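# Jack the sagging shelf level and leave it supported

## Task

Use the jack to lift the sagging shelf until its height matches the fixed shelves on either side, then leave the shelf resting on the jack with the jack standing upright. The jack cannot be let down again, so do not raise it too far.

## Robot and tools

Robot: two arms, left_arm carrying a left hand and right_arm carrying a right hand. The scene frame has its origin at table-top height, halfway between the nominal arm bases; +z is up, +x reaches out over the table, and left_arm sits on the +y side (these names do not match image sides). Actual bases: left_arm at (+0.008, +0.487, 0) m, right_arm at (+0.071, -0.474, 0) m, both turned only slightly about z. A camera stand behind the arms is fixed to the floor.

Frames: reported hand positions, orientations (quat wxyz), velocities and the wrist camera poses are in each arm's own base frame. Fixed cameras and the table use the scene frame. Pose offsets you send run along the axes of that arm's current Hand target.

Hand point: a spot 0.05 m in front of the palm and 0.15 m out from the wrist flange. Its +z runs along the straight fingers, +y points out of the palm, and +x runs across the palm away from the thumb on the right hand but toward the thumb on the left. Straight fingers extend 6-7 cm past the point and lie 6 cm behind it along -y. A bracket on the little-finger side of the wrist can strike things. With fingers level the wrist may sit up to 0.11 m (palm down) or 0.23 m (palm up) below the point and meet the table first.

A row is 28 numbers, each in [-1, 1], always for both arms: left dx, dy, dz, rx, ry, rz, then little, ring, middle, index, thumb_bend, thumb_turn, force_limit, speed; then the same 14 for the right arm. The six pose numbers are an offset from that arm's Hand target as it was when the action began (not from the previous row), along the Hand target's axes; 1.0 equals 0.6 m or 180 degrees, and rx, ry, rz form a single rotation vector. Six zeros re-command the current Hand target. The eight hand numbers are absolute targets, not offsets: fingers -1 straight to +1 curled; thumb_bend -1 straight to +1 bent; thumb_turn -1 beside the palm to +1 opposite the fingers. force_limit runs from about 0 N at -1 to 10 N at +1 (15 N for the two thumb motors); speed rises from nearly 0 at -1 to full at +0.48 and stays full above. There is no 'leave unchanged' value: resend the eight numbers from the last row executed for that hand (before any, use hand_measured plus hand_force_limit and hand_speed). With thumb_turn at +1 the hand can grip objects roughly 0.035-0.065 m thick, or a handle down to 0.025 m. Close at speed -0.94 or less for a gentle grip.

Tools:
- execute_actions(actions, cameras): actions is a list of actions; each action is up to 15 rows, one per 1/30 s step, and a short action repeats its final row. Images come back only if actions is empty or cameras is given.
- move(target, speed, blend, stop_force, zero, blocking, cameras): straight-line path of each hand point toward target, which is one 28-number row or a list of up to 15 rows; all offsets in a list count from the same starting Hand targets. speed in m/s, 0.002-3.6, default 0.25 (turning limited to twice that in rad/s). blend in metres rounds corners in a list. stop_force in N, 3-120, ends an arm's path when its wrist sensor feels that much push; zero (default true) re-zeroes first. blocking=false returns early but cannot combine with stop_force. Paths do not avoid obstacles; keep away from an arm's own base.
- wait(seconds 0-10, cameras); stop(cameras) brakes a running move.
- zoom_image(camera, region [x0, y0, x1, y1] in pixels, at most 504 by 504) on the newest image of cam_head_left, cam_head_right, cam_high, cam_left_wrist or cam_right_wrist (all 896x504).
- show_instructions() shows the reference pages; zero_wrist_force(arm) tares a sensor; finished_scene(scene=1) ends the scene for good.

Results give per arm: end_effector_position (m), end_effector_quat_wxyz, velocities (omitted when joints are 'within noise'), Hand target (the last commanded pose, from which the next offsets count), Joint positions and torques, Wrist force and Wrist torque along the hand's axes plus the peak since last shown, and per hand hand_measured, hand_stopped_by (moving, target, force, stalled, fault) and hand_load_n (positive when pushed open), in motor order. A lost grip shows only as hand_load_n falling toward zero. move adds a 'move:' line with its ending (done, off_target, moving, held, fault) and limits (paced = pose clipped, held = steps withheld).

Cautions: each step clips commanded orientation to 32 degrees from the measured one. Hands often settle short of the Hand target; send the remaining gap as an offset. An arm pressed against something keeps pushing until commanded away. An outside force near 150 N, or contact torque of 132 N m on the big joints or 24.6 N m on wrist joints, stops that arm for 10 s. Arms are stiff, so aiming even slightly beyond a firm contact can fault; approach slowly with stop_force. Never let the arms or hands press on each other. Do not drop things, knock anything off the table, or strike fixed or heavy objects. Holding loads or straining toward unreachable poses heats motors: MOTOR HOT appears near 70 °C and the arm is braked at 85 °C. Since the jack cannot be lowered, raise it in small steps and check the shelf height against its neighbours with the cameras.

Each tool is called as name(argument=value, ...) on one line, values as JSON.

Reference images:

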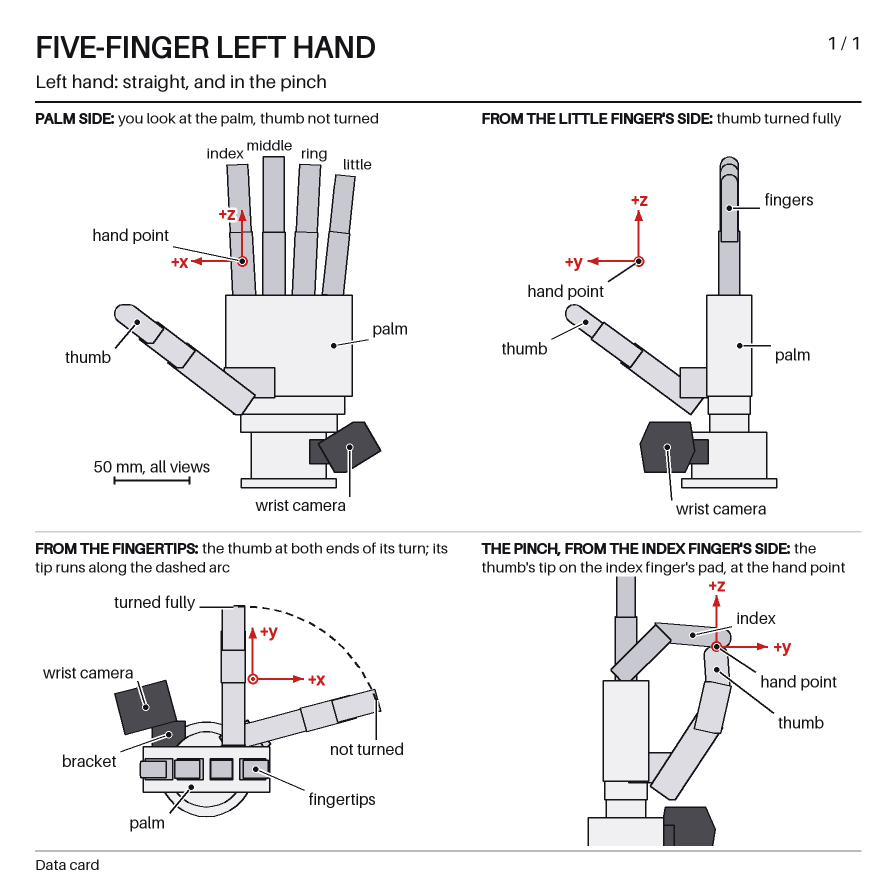

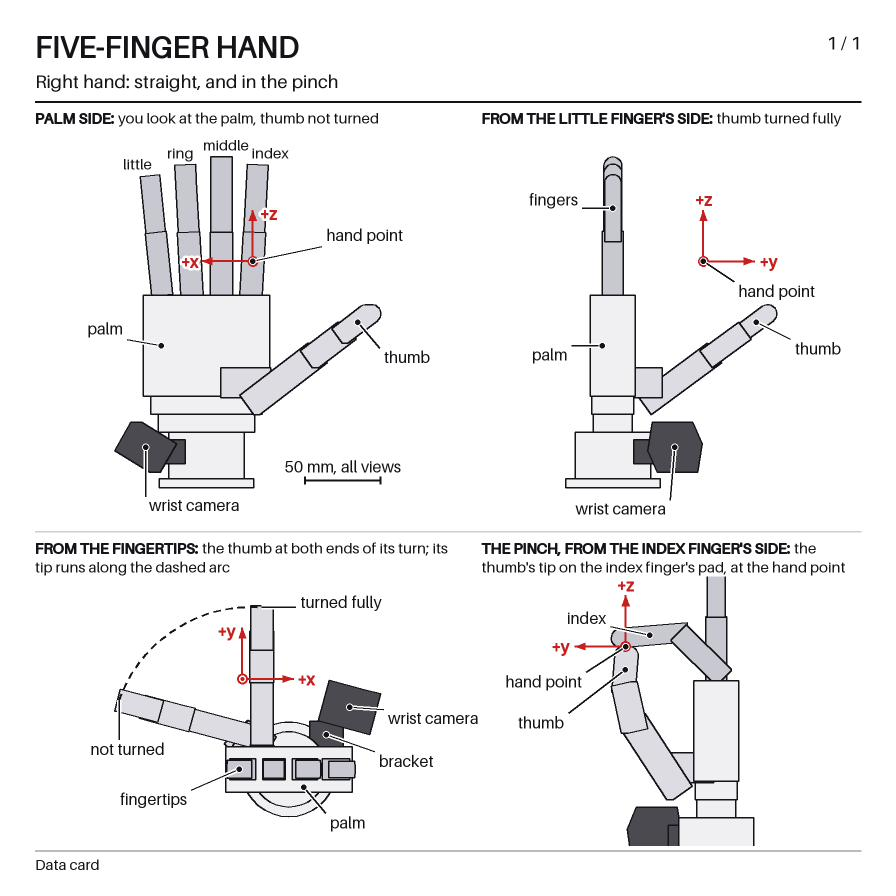

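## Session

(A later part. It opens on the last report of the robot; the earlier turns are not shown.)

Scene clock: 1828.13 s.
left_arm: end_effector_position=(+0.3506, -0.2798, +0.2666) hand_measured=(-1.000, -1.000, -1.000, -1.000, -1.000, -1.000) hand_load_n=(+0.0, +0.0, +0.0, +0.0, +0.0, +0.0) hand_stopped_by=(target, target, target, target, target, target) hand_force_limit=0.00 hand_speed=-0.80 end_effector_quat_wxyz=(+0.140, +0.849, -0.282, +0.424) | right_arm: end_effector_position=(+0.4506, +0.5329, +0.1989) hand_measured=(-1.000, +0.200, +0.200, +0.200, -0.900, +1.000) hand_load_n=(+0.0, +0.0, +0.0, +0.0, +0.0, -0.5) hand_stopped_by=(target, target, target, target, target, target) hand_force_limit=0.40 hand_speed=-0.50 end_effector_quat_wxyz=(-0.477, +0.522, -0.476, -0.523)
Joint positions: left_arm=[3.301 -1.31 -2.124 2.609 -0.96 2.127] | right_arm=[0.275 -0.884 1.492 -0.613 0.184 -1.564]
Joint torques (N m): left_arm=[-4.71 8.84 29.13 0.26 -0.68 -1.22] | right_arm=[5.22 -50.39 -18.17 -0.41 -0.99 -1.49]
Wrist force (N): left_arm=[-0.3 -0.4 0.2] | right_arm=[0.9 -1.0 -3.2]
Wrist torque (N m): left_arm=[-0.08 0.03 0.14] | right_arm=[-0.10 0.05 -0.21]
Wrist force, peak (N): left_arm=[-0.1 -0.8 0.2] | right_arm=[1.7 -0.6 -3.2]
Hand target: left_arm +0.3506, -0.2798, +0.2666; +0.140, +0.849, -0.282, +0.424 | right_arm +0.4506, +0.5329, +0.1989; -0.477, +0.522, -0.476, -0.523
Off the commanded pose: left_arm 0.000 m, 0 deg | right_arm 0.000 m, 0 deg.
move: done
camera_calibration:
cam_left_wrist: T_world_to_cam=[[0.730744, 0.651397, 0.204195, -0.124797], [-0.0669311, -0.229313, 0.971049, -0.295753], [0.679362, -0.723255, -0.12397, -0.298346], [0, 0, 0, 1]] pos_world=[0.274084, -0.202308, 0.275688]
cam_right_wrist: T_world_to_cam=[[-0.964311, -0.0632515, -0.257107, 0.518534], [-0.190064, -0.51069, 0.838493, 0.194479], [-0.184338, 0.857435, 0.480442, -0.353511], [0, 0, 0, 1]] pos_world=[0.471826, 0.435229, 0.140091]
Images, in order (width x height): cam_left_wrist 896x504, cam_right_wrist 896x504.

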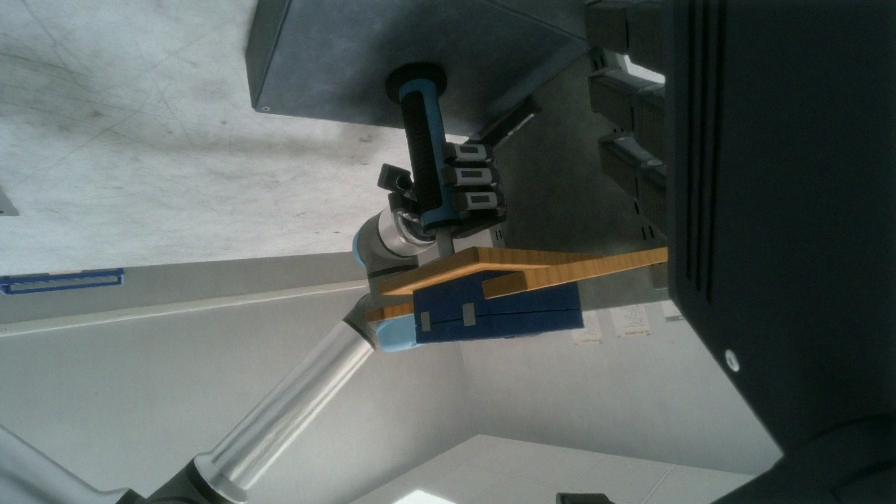

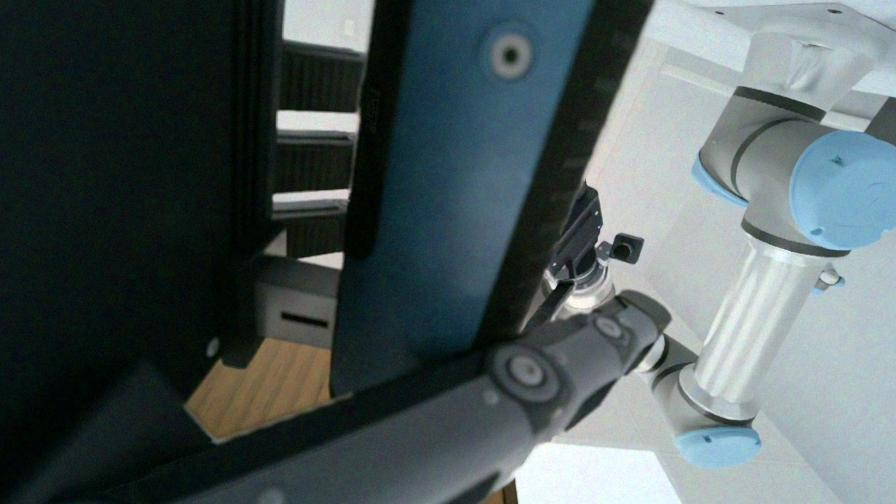

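move(target=[[0,0,0,0,0,0,-1,-1,-1,-1,-1,-1,0,-0.8,0,0,0,0,0,0,-1,0.56,0.56,0.56,-0.6,1,0.4,-0.5],[0,0,0,0,0,0,-1,-1,-1,-1,-1,-1,0,-0.8,0,0,0,0,0,0,-1,0.2,0.2,0.2,-0.9,1,0.4,-0.5],[0,0,0,0,0,0,-1,-1,-1,-1,-1,-1,0,-0.8,0,0,0,0,0,0,-1,0.56,0.56,0.56,-0.6,1,0.4,-0.5],[0,0,0,0,0,0,-1,-1,-1,-1,-1,-1,0,-0.8,0,0,0,0,0,0,-1,0.2,0.2,0.2,-0.9,1,0.4,-0.5]], cameras=["cam_left_wrist","cam_right_wrist"])

Scene clock: 1852.90 s.
left_arm: end_effector_position=(+0.3506, -0.2798, +0.2666) hand_measured=(-1.000, -1.000, -1.000, -1.000, -1.000, -1.000) hand_load_n=(+0.0, +0.0, +0.0, +0.0, +0.0, +0.0) hand_stopped_by=(target, target, target, target, target, target) hand_force_limit=0.00 hand_speed=-0.80 end_effector_quat_wxyz=(+0.140, +0.849, -0.282, +0.424) | right_arm: end_effector_position=(+0.4506, +0.5329, +0.1989) hand_measured=(-1.000, +0.200, +0.200, +0.200, -0.900, +1.000) hand_load_n=(+0.0, +0.0, +0.0, +0.0, +0.0, +0.0) hand_stopped_by=(target, target, target, target, target, target) hand_force_limit=0.40 hand_speed=-0.50 end_effector_quat_wxyz=(-0.477, +0.522, -0.476, -0.523)
Joint positions: left_arm=[3.301 -1.31 -2.124 2.609 -0.96 2.127] | right_arm=[0.275 -0.884 1.492 -0.613 0.183 -1.564]
Joint torques (N m): left_arm=[-4.96 9.12 28.9 0.24 -0.63 -1.14] | right_arm=[2.42 -50.53 -16.7 -0.18 -0.05 -1.64]
Wrist force (N): left_arm=[0.0 -0.5 0.3] | right_arm=[1.0 -1.0 -3.0]
Wrist torque (N m): left_arm=[-0.10 -0.01 0.16] | right_arm=[-0.10 0.03 -0.21]
Wrist force, peak (N): left_arm=[-0.1 -0.6 0.5] | right_arm=[0.9 -1.3 -3.3]
Hand target: left_arm +0.3506, -0.2798, +0.2666; +0.140, +0.849, -0.282, +0.424 | right_arm +0.4506, +0.5329, +0.1989; -0.477, +0.522, -0.476, -0.523
Off the commanded pose: left_arm 0.000 m, 0 deg | right_arm 0.000 m, 0 deg.
move: done
camera_calibration:
cam_left_wrist: T_world_to_cam=[[0.730744, 0.651397, 0.204195, -0.124797], [-0.0669311, -0.229313, 0.971049, -0.295753], [0.679362, -0.723255, -0.12397, -0.298346], [0, 0, 0, 1]] pos_world=[0.274084, -0.202308, 0.275688]
cam_right_wrist: T_world_to_cam=[[-0.964311, -0.0632515, -0.257107, 0.518534], [-0.190064, -0.51069, 0.838493, 0.194479], [-0.184338, 0.857435, 0.480442, -0.353511], [0, 0, 0, 1]] pos_world=[0.471826, 0.435229, 0.140091]
Images, in order (width x height): cam_left_wrist 896x504, cam_right_wrist 896x504.

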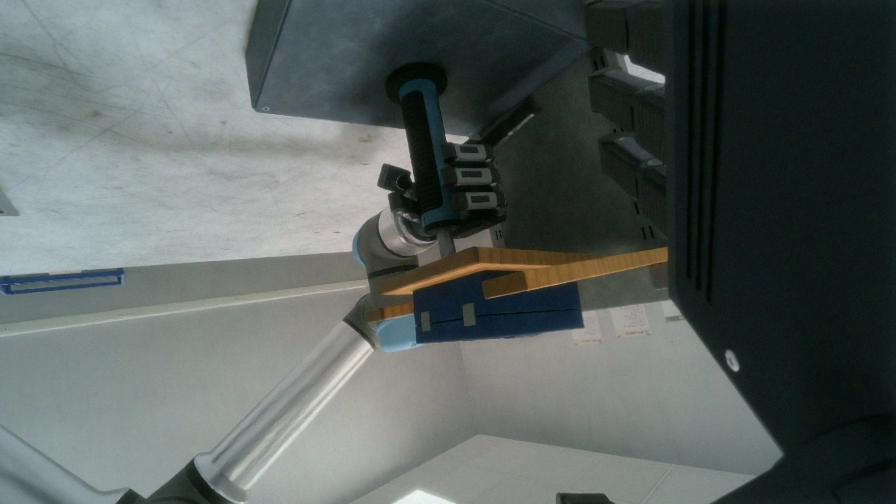

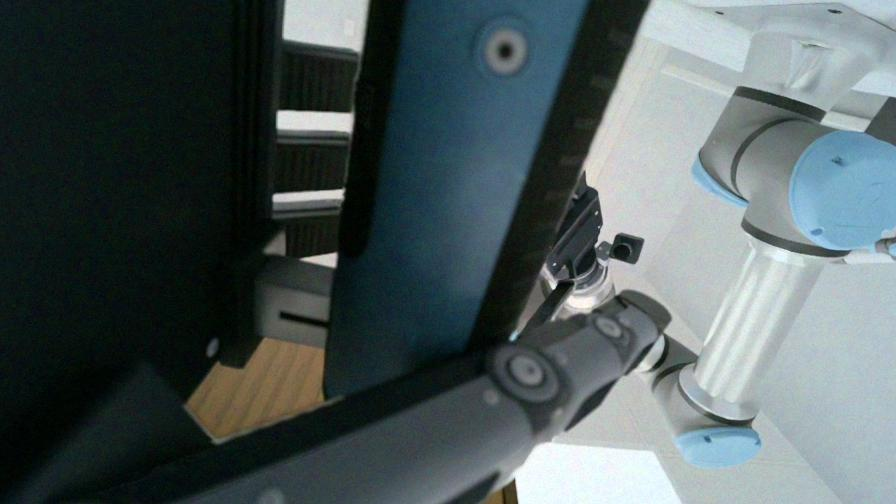

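zoom_image(camera="cam_left_wrist", region=[340, 180, 560, 340])

Scaled by 2.291.

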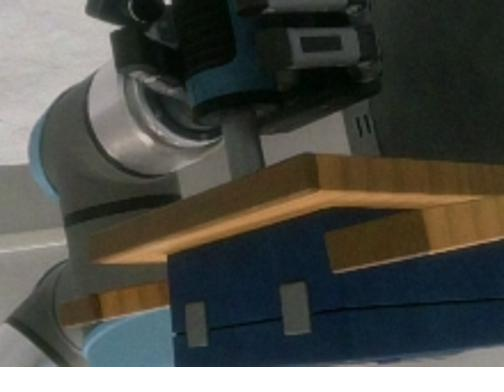

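move(target=[[0,0,0,0,0,0,-1,-1,-1,-1,-1,-1,0,-0.8,0,0,0,0,0,0,-1,0.56,0.56,0.56,-0.6,1,0.4,-0.5],[0,0,0,0,0,0,-1,-1,-1,-1,-1,-1,0,-0.8,0,0,0,0,0,0,-1,0.2,0.2,0.2,-0.9,1,0.4,-0.5],[0,0,0,0,0,0,-1,-1,-1,-1,-1,-1,0,-0.8,0,0,0,0,0,0,-1,0.56,0.56,0.56,-0.6,1,0.4,-0.5],[0,0,0,0,0,0,-1,-1,-1,-1,-1,-1,0,-0.8,0,0,0,0,0,0,-1,0.2,0.2,0.2,-0.9,1,0.4,-0.5]], cameras=["cam_left_wrist"])

zoom_image(camera="cam_left_wrist", region=[340, 180, 560, 340])

Scene clock: 1865.30 s.
left_arm: end_effector_position=(+0.3506, -0.2798, +0.2666) hand_measured=(-1.000, -1.000, -1.000, -1.000, -1.000, -1.000) hand_load_n=(+0.0, +0.0, -0.5, +0.0, +0.0, +0.0) hand_stopped_by=(target, target, target, target, target, target) hand_force_limit=0.00 hand_speed=-0.80 end_effector_quat_wxyz=(+0.140, +0.849, -0.282, +0.424) | right_arm: end_effector_position=(+0.4506, +0.5329, +0.1989) hand_measured=(-1.000, +0.200, +0.200, +0.200, -0.900, +1.000) hand_load_n=(+0.0, +0.0, +0.0, +0.0, +0.0, -0.5) hand_stopped_by=(target, target, target, target, target, target) hand_force_limit=0.40 hand_speed=-0.50 end_effector_quat_wxyz=(-0.477, +0.522, -0.476, -0.523)
Joint positions: left_arm=[3.301 -1.31 -2.124 2.609 -0.96 2.127] | right_arm=[0.275 -0.884 1.492 -0.613 0.183 -1.564]
Joint torques (N m): left_arm=[-5 8.56 29.28 0.28 -0.62 -1.31] | right_arm=[1.51 -50.9 -15.97 0.08 0.09 -1.61]
Wrist force (N): left_arm=[-0.1 -0.5 0.1] | right_arm=[0.8 -5.8 -3.6]
Wrist torque (N m): left_arm=[-0.10 -0.01 0.16] | right_arm=[-0.28 0.05 -0.27]
Wrist force, peak (N): left_arm=[-0.3 -0.7 0.3] | right_arm=[1.0 2.8 -9.8]
Hand target: left_arm +0.3506, -0.2798, +0.2666; +0.140, +0.849, -0.282, +0.424 | right_arm +0.4506, +0.5329, +0.1989; -0.477, +0.522, -0.476, -0.523
Off the commanded pose: left_arm 0.000 m, 0 deg | right_arm 0.000 m, 0 deg.
move: done
camera_calibration:
cam_left_wrist: T_world_to_cam=[[0.730744, 0.651397, 0.204195, -0.124797], [-0.0669311, -0.229313, 0.971049, -0.295753], [0.679362, -0.723255, -0.12397, -0.298346], [0, 0, 0, 1]] pos_world=[0.274084, -0.202308, 0.275688]
Images, in order (width x height): cam_left_wrist 896x504.

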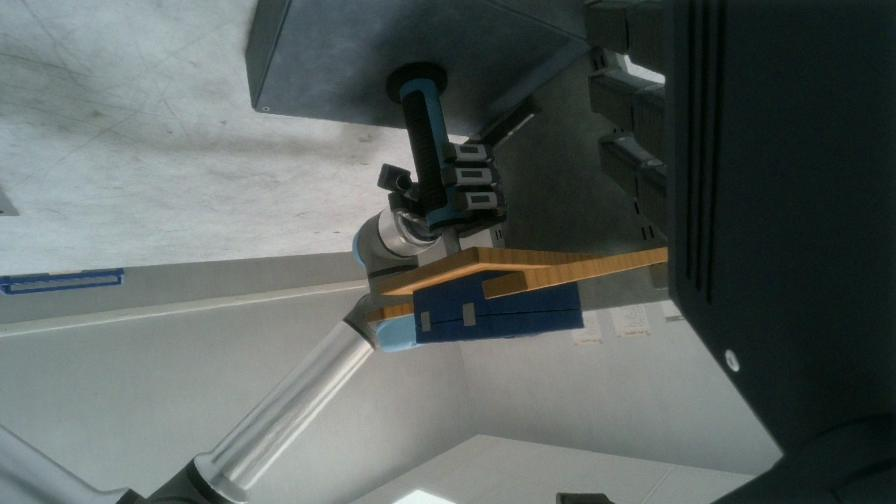

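Scaled by 2.291.

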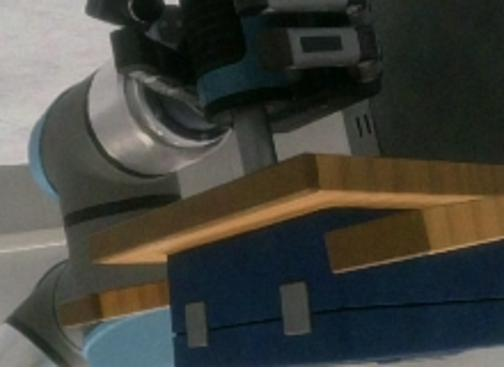

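zoom_image(camera="cam_left_wrist", region=[360, 40, 520, 260])

wait(seconds=0, cameras=["cam_right_wrist","cam_head_right","cam_high"])

Scaled by 2.291.

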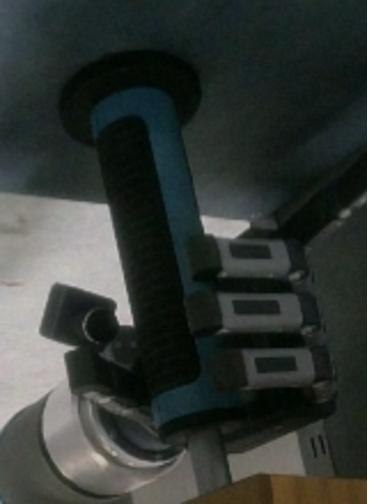

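Scene clock: 1881.50 s.
left_arm: end_effector_position=(+0.3506, -0.2798, +0.2666) hand_measured=(-1.000, -1.000, -1.000, -1.000, -1.000, -1.000) hand_load_n=(+0.0, +0.0, +0.0, +0.0, +0.0, +0.0) hand_stopped_by=(target, target, target, target, target, target) hand_force_limit=0.00 hand_speed=-0.80 end_effector_quat_wxyz=(+0.140, +0.849, -0.282, +0.424) | right_arm: end_effector_position=(+0.4506, +0.5329, +0.1989) hand_measured=(-1.000, +0.200, +0.200, +0.200, -0.900, +1.000) hand_load_n=(+0.0, -0.5, +0.0, +0.0, +0.0, +0.0) hand_stopped_by=(target, target, target, target, target, target) hand_force_limit=0.40 hand_speed=-0.50 end_effector_quat_wxyz=(-0.477, +0.522, -0.476, -0.523)
Joint positions: left_arm=[3.301 -1.31 -2.124 2.609 -0.96 2.127] | right_arm=[0.275 -0.884 1.492 -0.613 0.183 -1.564]
Joint torques (N m): left_arm=[-4.87 9.35 29.31 0.25 -0.67 -1.11] | right_arm=[-0.01 -50.39 -15.56 0.2 -1.28 -1.51]
Wrist force (N): left_arm=[-0.1 -0.5 0.4] | right_arm=[0.9 -5.8 -3.4]
Wrist torque (N m): left_arm=[-0.11 0.00 0.16] | right_arm=[-0.29 0.04 -0.26]
Wrist force, peak (N): left_arm=[-0.2 -0.7 0.3] | right_arm=[1.1 -6.1 -3.6]
Hand target: left_arm +0.3506, -0.2798, +0.2666; +0.140, +0.849, -0.282, +0.424 | right_arm +0.4506, +0.5329, +0.1989; -0.477, +0.522, -0.476, -0.523
Off the commanded pose: left_arm 0.000 m, 0 deg | right_arm 0.000 m, 0 deg.
camera_calibration:
cam_right_wrist: T_world_to_cam=[[-0.964293, -0.0633345, -0.257153, 0.518568], [-0.19006, -0.510706, 0.838484, 0.194486], [-0.184435, 0.857419, 0.480433, -0.353457], [0, 0, 0, 1]] pos_world=[0.471826, 0.435229, 0.140091]
Images, in order (width x height): cam_head_right 896x504, cam_high 896x504, cam_right_wrist 896x504.

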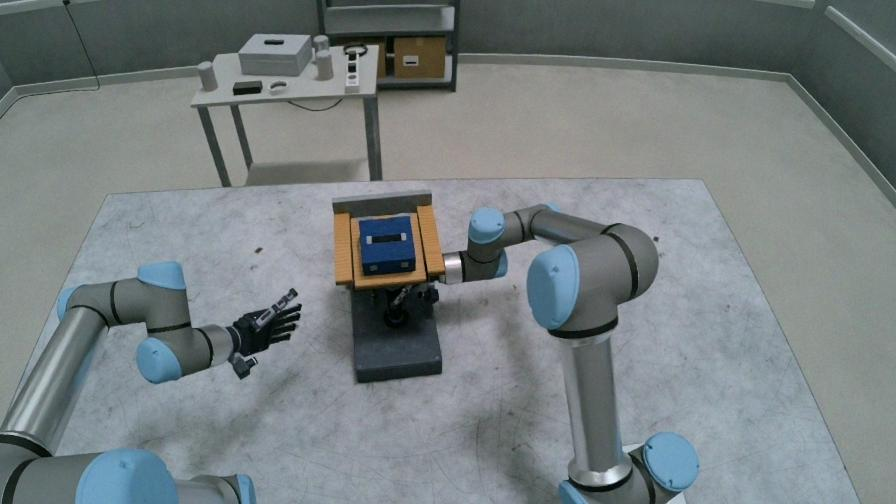

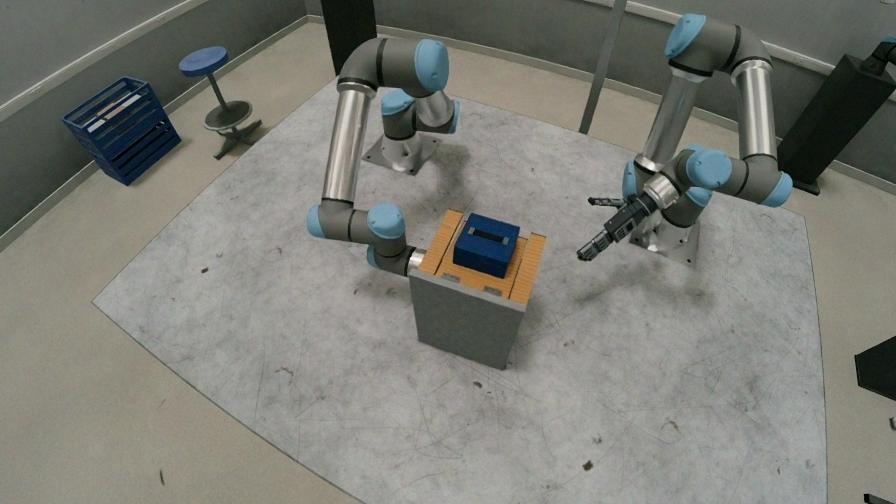

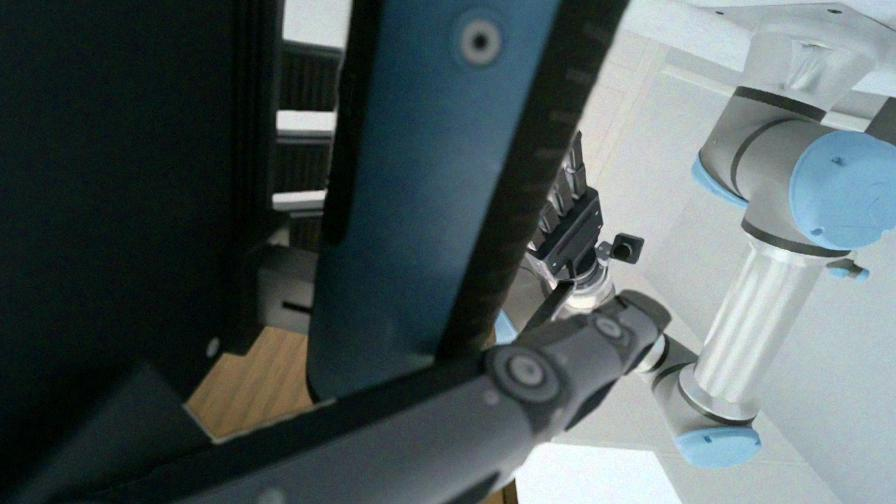

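move(target=[0,0,0,0,0,0,-1,-1,-1,-1,-1,-1,0,-0.8,0,0.009,0,0,0,0,-1,0.56,0.56,0.56,-0.6,1,0.4,-0.65], cameras=["cam_left_wrist"])

zoom_image(camera="cam_left_wrist", region=[340, 60, 560, 340])

move(target=[0,0,0,0,0,0,-1,-1,-1,-1,-1,-1,0,-0.8,0,-0.009,0,0,0,0,-1,0.2,0.2,0.2,-0.9,1,0.4,-0.65], cameras=["cam_left_wrist"])

zoom_image(camera="cam_left_wrist", region=[340, 60, 560, 340])

Scene clock: 1915.00 s.
left_arm: end_effector_position=(+0.3506, -0.2798, +0.2666) hand_measured=(-1.000, -1.000, -1.000, -1.000, -1.000, -1.000) hand_load_n=(+0.0, +0.0, +0.0, +0.0, +0.0, +0.0) hand_stopped_by=(target, target, target, target, target, target) hand_force_limit=0.00 hand_speed=-0.80 end_effector_quat_wxyz=(+0.140, +0.849, -0.282, +0.424) | right_arm: end_effector_position=(+0.4453, +0.5324, +0.1989) hand_measured=(-1.000, +0.560, +0.560, +0.558, -0.660, +1.000) hand_load_n=(+0.0, +0.0, +0.0, +7.5, +11.0, +2.0) hand_stopped_by=(target, target, target, force, force, target) hand_force_limit=0.40 hand_speed=-0.65 end_effector_quat_wxyz=(-0.477, +0.522, -0.476, -0.523)
Joint positions: left_arm=[3.301 -1.31 -2.124 2.609 -0.96 2.127] | right_arm=[0.277 -0.894 1.509 -0.621 0.185 -1.565]
Joint torques (N m): left_arm=[-4.84 8.74 29.4 0.2 -0.77 -1.16] | right_arm=[17.11 -50.07 -2.54 -0.89 -1.74 2.89]
Wrist force (N): left_arm=[-0.2 -0.3 0.3] | right_arm=[-5.0 -19.1 -7.3]
Wrist torque (N m): left_arm=[-0.07 0.01 0.15] | right_arm=[-0.79 0.42 -0.87]
Wrist force, peak (N): left_arm=[-0.2 -0.7 0.4] | right_arm=[-5.1 -19.3 -7.5]
Hand target: left_arm +0.3506, -0.2798, +0.2666; +0.140, +0.849, -0.282, +0.424 | right_arm +0.4452, +0.5324, +0.1989; -0.477, +0.522, -0.476, -0.523
Off the commanded pose: left_arm 0.000 m, 0 deg | right_arm 0.000 m, 0 deg.
move: done
camera_calibration:
cam_left_wrist: T_world_to_cam=[[0.730744, 0.651397, 0.204195, -0.124797], [-0.0669311, -0.229313, 0.971049, -0.295753], [0.679362, -0.723255, -0.12397, -0.298346], [0, 0, 0, 1]] pos_world=[0.274084, -0.202308, 0.275688]
Images, in order (width x height): cam_left_wrist 896x504.

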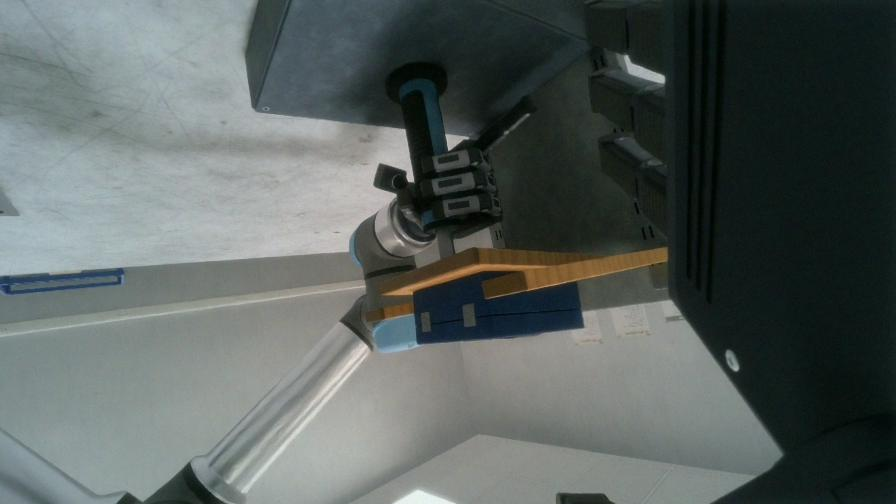

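Scaled by 1.800.

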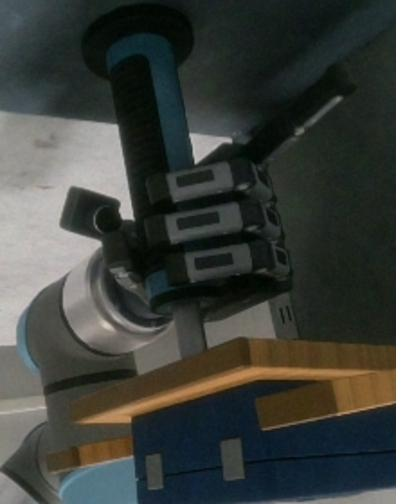

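Scene clock: 1915.77 s.
left_arm: end_effector_position=(+0.3506, -0.2798, +0.2666) hand_measured=(-1.000, -1.000, -1.000, -1.000, -1.000, -1.000) hand_load_n=(+0.0, +0.0, +0.0, +0.0, -0.5, +0.0) hand_stopped_by=(target, target, target, target, target, target) hand_force_limit=0.00 hand_speed=-0.80 end_effector_quat_wxyz=(+0.140, +0.849, -0.282, +0.424) | right_arm: end_effector_position=(+0.4506, +0.5329, +0.1989) hand_measured=(-1.000, +0.200, +0.200, +0.200, -0.900, +1.000) hand_load_n=(+0.0, +0.0, +0.0, +0.0, +0.0, +0.0) hand_stopped_by=(target, target, target, target, target, target) hand_force_limit=0.40 hand_speed=-0.65 end_effector_quat_wxyz=(-0.477, +0.522, -0.476, -0.523)
Joint positions: left_arm=[3.301 -1.31 -2.124 2.609 -0.96 2.127] | right_arm=[0.275 -0.884 1.492 -0.613 0.183 -1.564]
Joint torques (N m): left_arm=[-4.83 9.12 29.33 0.18 -0.67 -1.16] | right_arm=[-6.05 -32.62 -27.23 2 -2.22 -2.21]
Wrist force (N): left_arm=[-0.1 -0.6 0.3] | right_arm=[0.6 -1.0 -2.6]
Wrist torque (N m): left_arm=[-0.11 0.00 0.16] | right_arm=[-0.10 0.06 -0.21]
Wrist force, peak (N): left_arm=[-0.3 -0.8 0.3] | right_arm=[-4.9 -19.5 -7.5]
Hand target: left_arm +0.3506, -0.2798, +0.2666; +0.140, +0.849, -0.282, +0.424 | right_arm +0.4506, +0.5329, +0.1989; -0.477, +0.522, -0.476, -0.523
Off the commanded pose: left_arm 0.000 m, 0 deg | right_arm 0.000 m, 0 deg.
move: done
camera_calibration:
cam_left_wrist: T_world_to_cam=[[0.730744, 0.651397, 0.204195, -0.124797], [-0.0669311, -0.229313, 0.971049, -0.295753], [0.679362, -0.723255, -0.12397, -0.298346], [0, 0, 0, 1]] pos_world=[0.274084, -0.202308, 0.275688]
Images, in order (width x height): cam_left_wrist 896x504.

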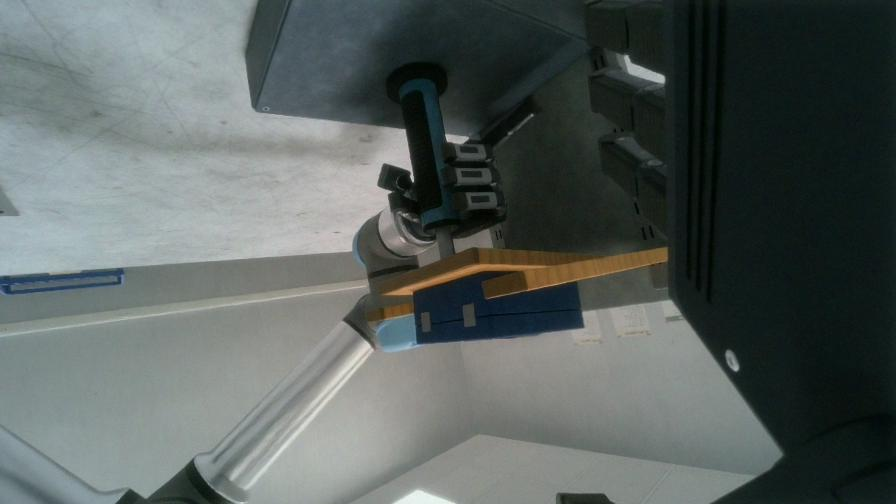

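Scaled by 1.800.

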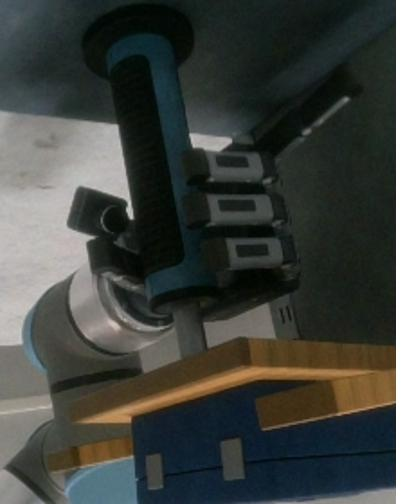

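move(target=[-0.0533,0,0.04,0,0,0,-1,-1,-1,-1,-1,-1,0,-0.8,0,0,0,0,0,0,-1,0.2,0.2,0.2,-0.9,1,0.4,-0.65], cameras=["cam_left_wrist"], speed=0.15)

zoom_image(camera="cam_left_wrist", region=[340, 100, 560, 300])

Scene clock: 1944.60 s.
left_arm: end_effector_position=(+0.3506, -0.2797, +0.2267) hand_measured=(-1.000, -1.000, -1.000, -1.000, -1.000, -1.000) hand_load_n=(+0.0, +0.5, +0.0, +0.0, +0.0, +0.0) hand_stopped_by=(target, target, target, target, target, target) hand_force_limit=0.00 hand_speed=-0.80 end_effector_quat_wxyz=(+0.140, +0.849, -0.282, +0.424) | right_arm: end_effector_position=(+0.4506, +0.5329, +0.1989) hand_measured=(-1.000, +0.200, +0.200, +0.200, -0.900, +1.000) hand_load_n=(+0.0, -0.5, +0.0, +0.0, +0.0, +0.0) hand_stopped_by=(target, target, target, target, target, target) hand_force_limit=0.40 hand_speed=-0.65 end_effector_quat_wxyz=(-0.477, +0.522, -0.476, -0.523)
Joint positions: left_arm=[3.302 -1.349 -2.204 2.728 -0.96 2.127] | right_arm=[0.275 -0.884 1.492 -0.613 0.183 -1.564]
Joint torques (N m): left_arm=[-6.96 -0.37 5.59 0.65 -0.69 -1.97] | right_arm=[-5.56 -34.28 -25.3 2.32 -2.1 -2.32]
Wrist force (N): left_arm=[-0.4 -0.4 0.2] | right_arm=[0.6 -0.9 -2.4]
Wrist torque (N m): left_arm=[-0.09 0.04 0.14] | right_arm=[-0.10 0.05 -0.17]
Wrist force, peak (N): left_arm=[-0.7 -0.4 0.6] | right_arm=[0.6 -1.2 -2.8]
Hand target: left_arm +0.3506, -0.2797, +0.2267; +0.140, +0.849, -0.282, +0.424 | right_arm +0.4506, +0.5329, +0.1989; -0.477, +0.522, -0.476, -0.523
Off the commanded pose: left_arm 0.000 m, 0 deg | right_arm 0.000 m, 0 deg.
move: done
camera_calibration:
cam_left_wrist: T_world_to_cam=[[0.730744, 0.651397, 0.204195, -0.116621], [-0.0669311, -0.229313, 0.971049, -0.256895], [0.679362, -0.723255, -0.12397, -0.303164], [0, 0, 0, 1]] pos_world=[0.273984, -0.202208, 0.235688]
Images, in order (width x height): cam_left_wrist 896x504.

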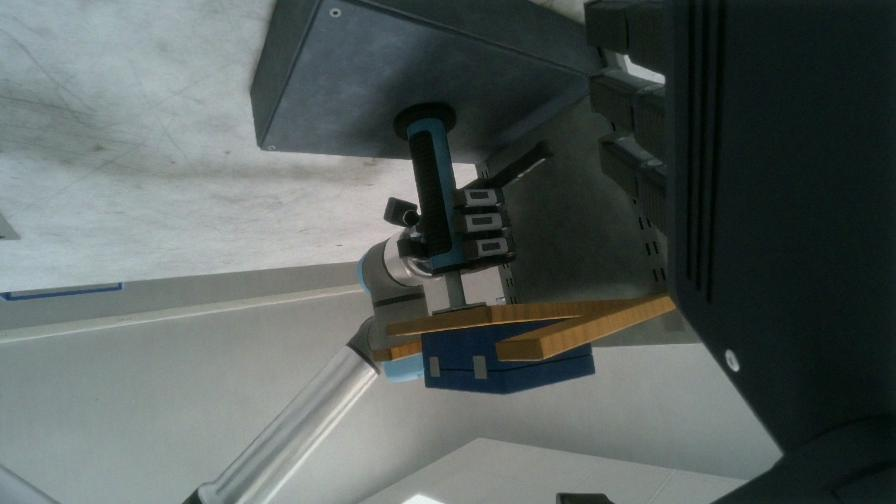

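Scaled by 2.291.

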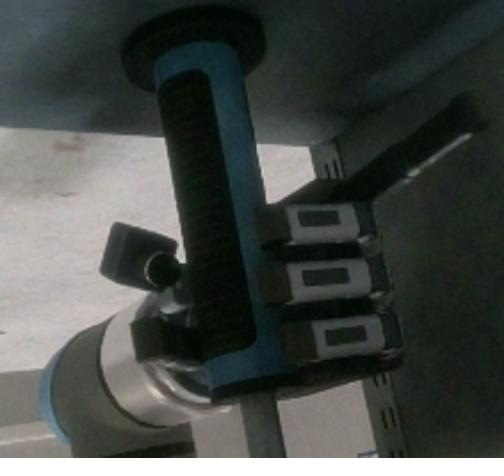

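zoom_image(camera="cam_left_wrist", region=[370, 250, 550, 380])

Scaled by 2.800.

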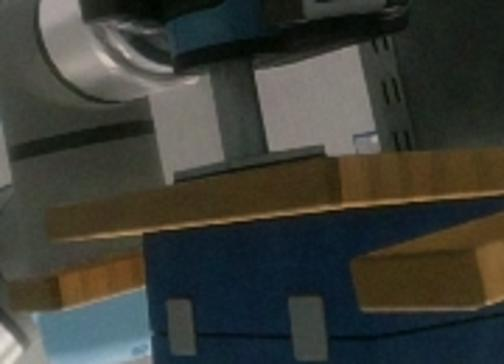

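move(target=[-0.0533,0,0.04,0,0,0,-1,-1,-1,-1,-1,-1,0,-0.8,0,0,0,0,0,0,-1,0.2,0.2,0.2,-0.9,1,0.4,-0.65], cameras=["cam_left_wrist"], speed=0.15)

zoom_image(camera="cam_left_wrist", region=[370, 250, 600, 420])

Scene clock: 1959.53 s.
left_arm: end_effector_position=(+0.3505, -0.2796, +0.1867) hand_measured=(-1.000, -1.000, -1.000, -1.000, -1.000, -1.000) hand_load_n=(+0.0, +0.0, +0.0, +0.0, +0.0, +0.0) hand_stopped_by=(target, target, target, target, target, target) hand_force_limit=0.00 hand_speed=-0.80 end_effector_quat_wxyz=(+0.140, +0.849, -0.282, +0.424) | right_arm: end_effector_position=(+0.4506, +0.5329, +0.1989) hand_measured=(-1.000, +0.200, +0.200, +0.200, -0.900, +1.000) hand_load_n=(+0.0, +0.0, +0.0, +0.0, +0.0, +0.0) hand_stopped_by=(target, target, target, target, target, target) hand_force_limit=0.40 hand_speed=-0.65 end_effector_quat_wxyz=(-0.477, +0.522, -0.476, -0.523)
Joint positions: left_arm=[3.302 -1.403 -2.277 2.855 -0.96 2.127] | right_arm=[0.275 -0.884 1.492 -0.613 0.183 -1.564]
Joint torques (N m): left_arm=[-7.14 0.73 3.82 0.35 -0.7 -2.09] | right_arm=[-5.51 -33.63 -26.13 2.06 -1.99 -2.28]
Wrist force (N): left_arm=[-0.4 -0.4 0.3] | right_arm=[0.9 -1.1 -2.6]
Wrist torque (N m): left_arm=[-0.10 0.05 0.13] | right_arm=[-0.12 0.02 -0.17]
Wrist force, peak (N): left_arm=[-0.8 -0.4 0.5] | right_arm=[0.6 -1.1 -2.8]
Hand target: left_arm +0.3505, -0.2796, +0.1867; +0.140, +0.849, -0.282, +0.424 | right_arm +0.4506, +0.5329, +0.1989; -0.477, +0.522, -0.476, -0.523
Off the commanded pose: left_arm 0.000 m, 0 deg | right_arm 0.000 m, 0 deg.
move: done
camera_calibration:
cam_left_wrist: T_world_to_cam=[[0.730744, 0.651397, 0.204195, -0.108453], [-0.0669311, -0.229313, 0.971049, -0.218053], [0.679362, -0.723255, -0.12397, -0.308123], [0, 0, 0, 1]] pos_world=[0.273984, -0.202208, 0.195688]
Images, in order (width x height): cam_left_wrist 896x504.

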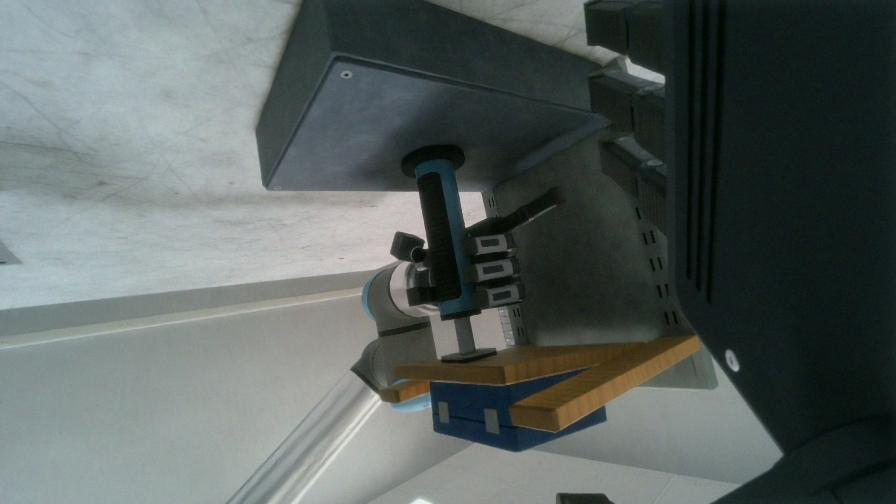

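Scaled by 2.191.

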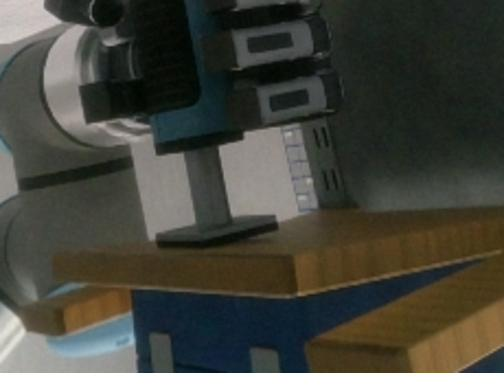

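move(target=[0,0,0,0,0,0,-1,-1,-1,-1,-1,-1,0,-0.8,0,0.0065,0,0,0,0,-1,0.56,0.56,0.56,-0.6,1,0.4,-0.65], cameras=["cam_left_wrist"])

zoom_image(camera="cam_left_wrist", region=[370, 250, 600, 420])

move(target=[0,0,0,0,0,0,-1,-1,-1,-1,-1,-1,0,-0.8,0,-0.0065,0,0,0,0,-1,0.2,0.2,0.2,-0.9,1,0.4,-0.65], cameras=["cam_left_wrist"])

zoom_image(camera="cam_left_wrist", region=[370, 250, 600, 420])

Scene clock: 1969.40 s.
left_arm: end_effector_position=(+0.3505, -0.2796, +0.1867) hand_measured=(-1.000, -1.000, -1.000, -1.000, -1.000, -1.000) hand_load_n=(+0.0, +0.0, +0.0, +0.0, +0.0, +0.0) hand_stopped_by=(target, target, target, target, target, target) hand_force_limit=0.00 hand_speed=-0.80 end_effector_quat_wxyz=(+0.140, +0.849, -0.282, +0.424) | right_arm: end_effector_position=(+0.4468, +0.5325, +0.1989) hand_measured=(-1.000, +0.558, +0.548, +0.540, -0.692, +1.000) hand_load_n=(+0.0, +3.0, +6.5, +10.5, +7.5, +0.5) hand_stopped_by=(target, target, force, force, force, target) hand_force_limit=0.40 hand_speed=-0.65 end_effector_quat_wxyz=(-0.477, +0.522, -0.476, -0.523)
Joint positions: left_arm=[3.302 -1.404 -2.277 2.856 -0.96 2.127] | right_arm=[0.277 -0.891 1.504 -0.619 0.185 -1.565]
Joint torques (N m): left_arm=[-6.5 0.27 3.65 0.55 -0.71 -2.06] | right_arm=[10.56 -54.18 -10.05 -2.62 1.64 2.2]
Wrist force (N): left_arm=[-0.2 -0.4 0.2] | right_arm=[2.5 -3.3 -8.8]
Wrist torque (N m): left_arm=[-0.08 0.00 0.14] | right_arm=[-0.23 0.10 -0.15]
Wrist force, peak (N): left_arm=[-0.5 -0.5 0.3] | right_arm=[0.4 -4.7 -12.9]
Hand target: left_arm +0.3505, -0.2796, +0.1867; +0.140, +0.849, -0.282, +0.424 | right_arm +0.4467, +0.5325, +0.1989; -0.477, +0.522, -0.476, -0.523
Off the commanded pose: left_arm 0.000 m, 0 deg | right_arm 0.000 m, 0 deg.
move: done
camera_calibration:
cam_left_wrist: T_world_to_cam=[[0.730744, 0.651397, 0.204195, -0.108453], [-0.0669311, -0.229313, 0.971049, -0.218053], [0.679362, -0.723255, -0.12397, -0.308123], [0, 0, 0, 1]] pos_world=[0.273984, -0.202208, 0.195688]
Images, in order (width x height): cam_left_wrist 896x504.

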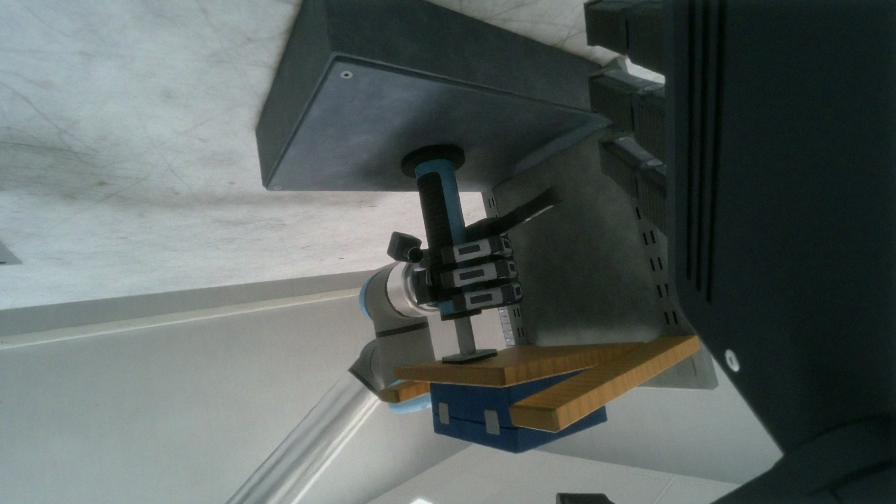

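Scaled by 2.191.

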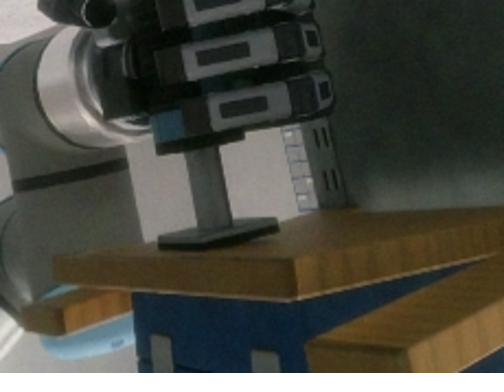

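Scene clock: 1970.13 s.
left_arm: end_effector_position=(+0.3505, -0.2796, +0.1867) hand_measured=(-1.000, -1.000, -1.000, -1.000, -1.000, -1.000) hand_load_n=(+0.0, +0.0, +0.0, +0.0, +0.0, +0.0) hand_stopped_by=(target, target, target, target, target, target) hand_force_limit=0.00 hand_speed=-0.80 end_effector_quat_wxyz=(+0.140, +0.849, -0.282, +0.424) | right_arm: end_effector_position=(+0.4506, +0.5329, +0.1989) hand_measured=(-1.000, +0.200, +0.200, +0.200, -0.900, +1.000) hand_load_n=(+0.0, +0.0, +0.0, +0.0, +0.0, +0.0) hand_stopped_by=(target, target, target, target, target, target) hand_force_limit=0.40 hand_speed=-0.65 end_effector_quat_wxyz=(-0.477, +0.522, -0.476, -0.523)
Joint positions: left_arm=[3.302 -1.404 -2.277 2.856 -0.96 2.127] | right_arm=[0.275 -0.884 1.492 -0.613 0.183 -1.564]
Joint torques (N m): left_arm=[-6.35 0.84 4.01 0.63 -0.69 -2] | right_arm=[-5.58 -33.82 -24.59 1.77 -2.08 -2.09]
Wrist force (N): left_arm=[-0.4 -0.6 0.3] | right_arm=[0.4 -0.9 -2.7]
Wrist torque (N m): left_arm=[-0.12 0.03 0.14] | right_arm=[-0.08 0.09 -0.27]
Wrist force, peak (N): left_arm=[-0.5 -0.6 0.2] | right_arm=[1.8 -4.3 -12.0]
Hand target: left_arm +0.3505, -0.2796, +0.1867; +0.140, +0.849, -0.282, +0.424 | right_arm +0.4506, +0.5329, +0.1989; -0.477, +0.522, -0.476, -0.523
Off the commanded pose: left_arm 0.000 m, 0 deg | right_arm 0.000 m, 0 deg.
move: done
camera_calibration:
cam_left_wrist: T_world_to_cam=[[0.730744, 0.651397, 0.204195, -0.108453], [-0.0669311, -0.229313, 0.971049, -0.218053], [0.679362, -0.723255, -0.12397, -0.308123], [0, 0, 0, 1]] pos_world=[0.273984, -0.202208, 0.195688]
Images, in order (width x height): cam_left_wrist 896x504.

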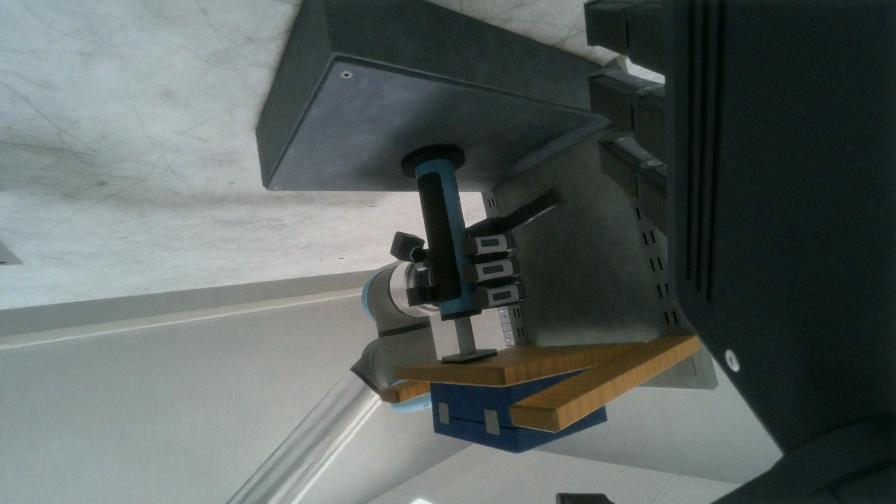

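Scaled by 2.191.

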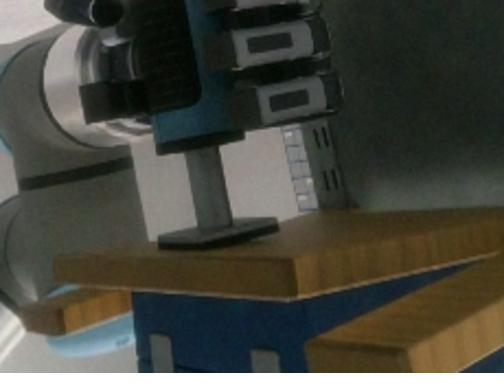

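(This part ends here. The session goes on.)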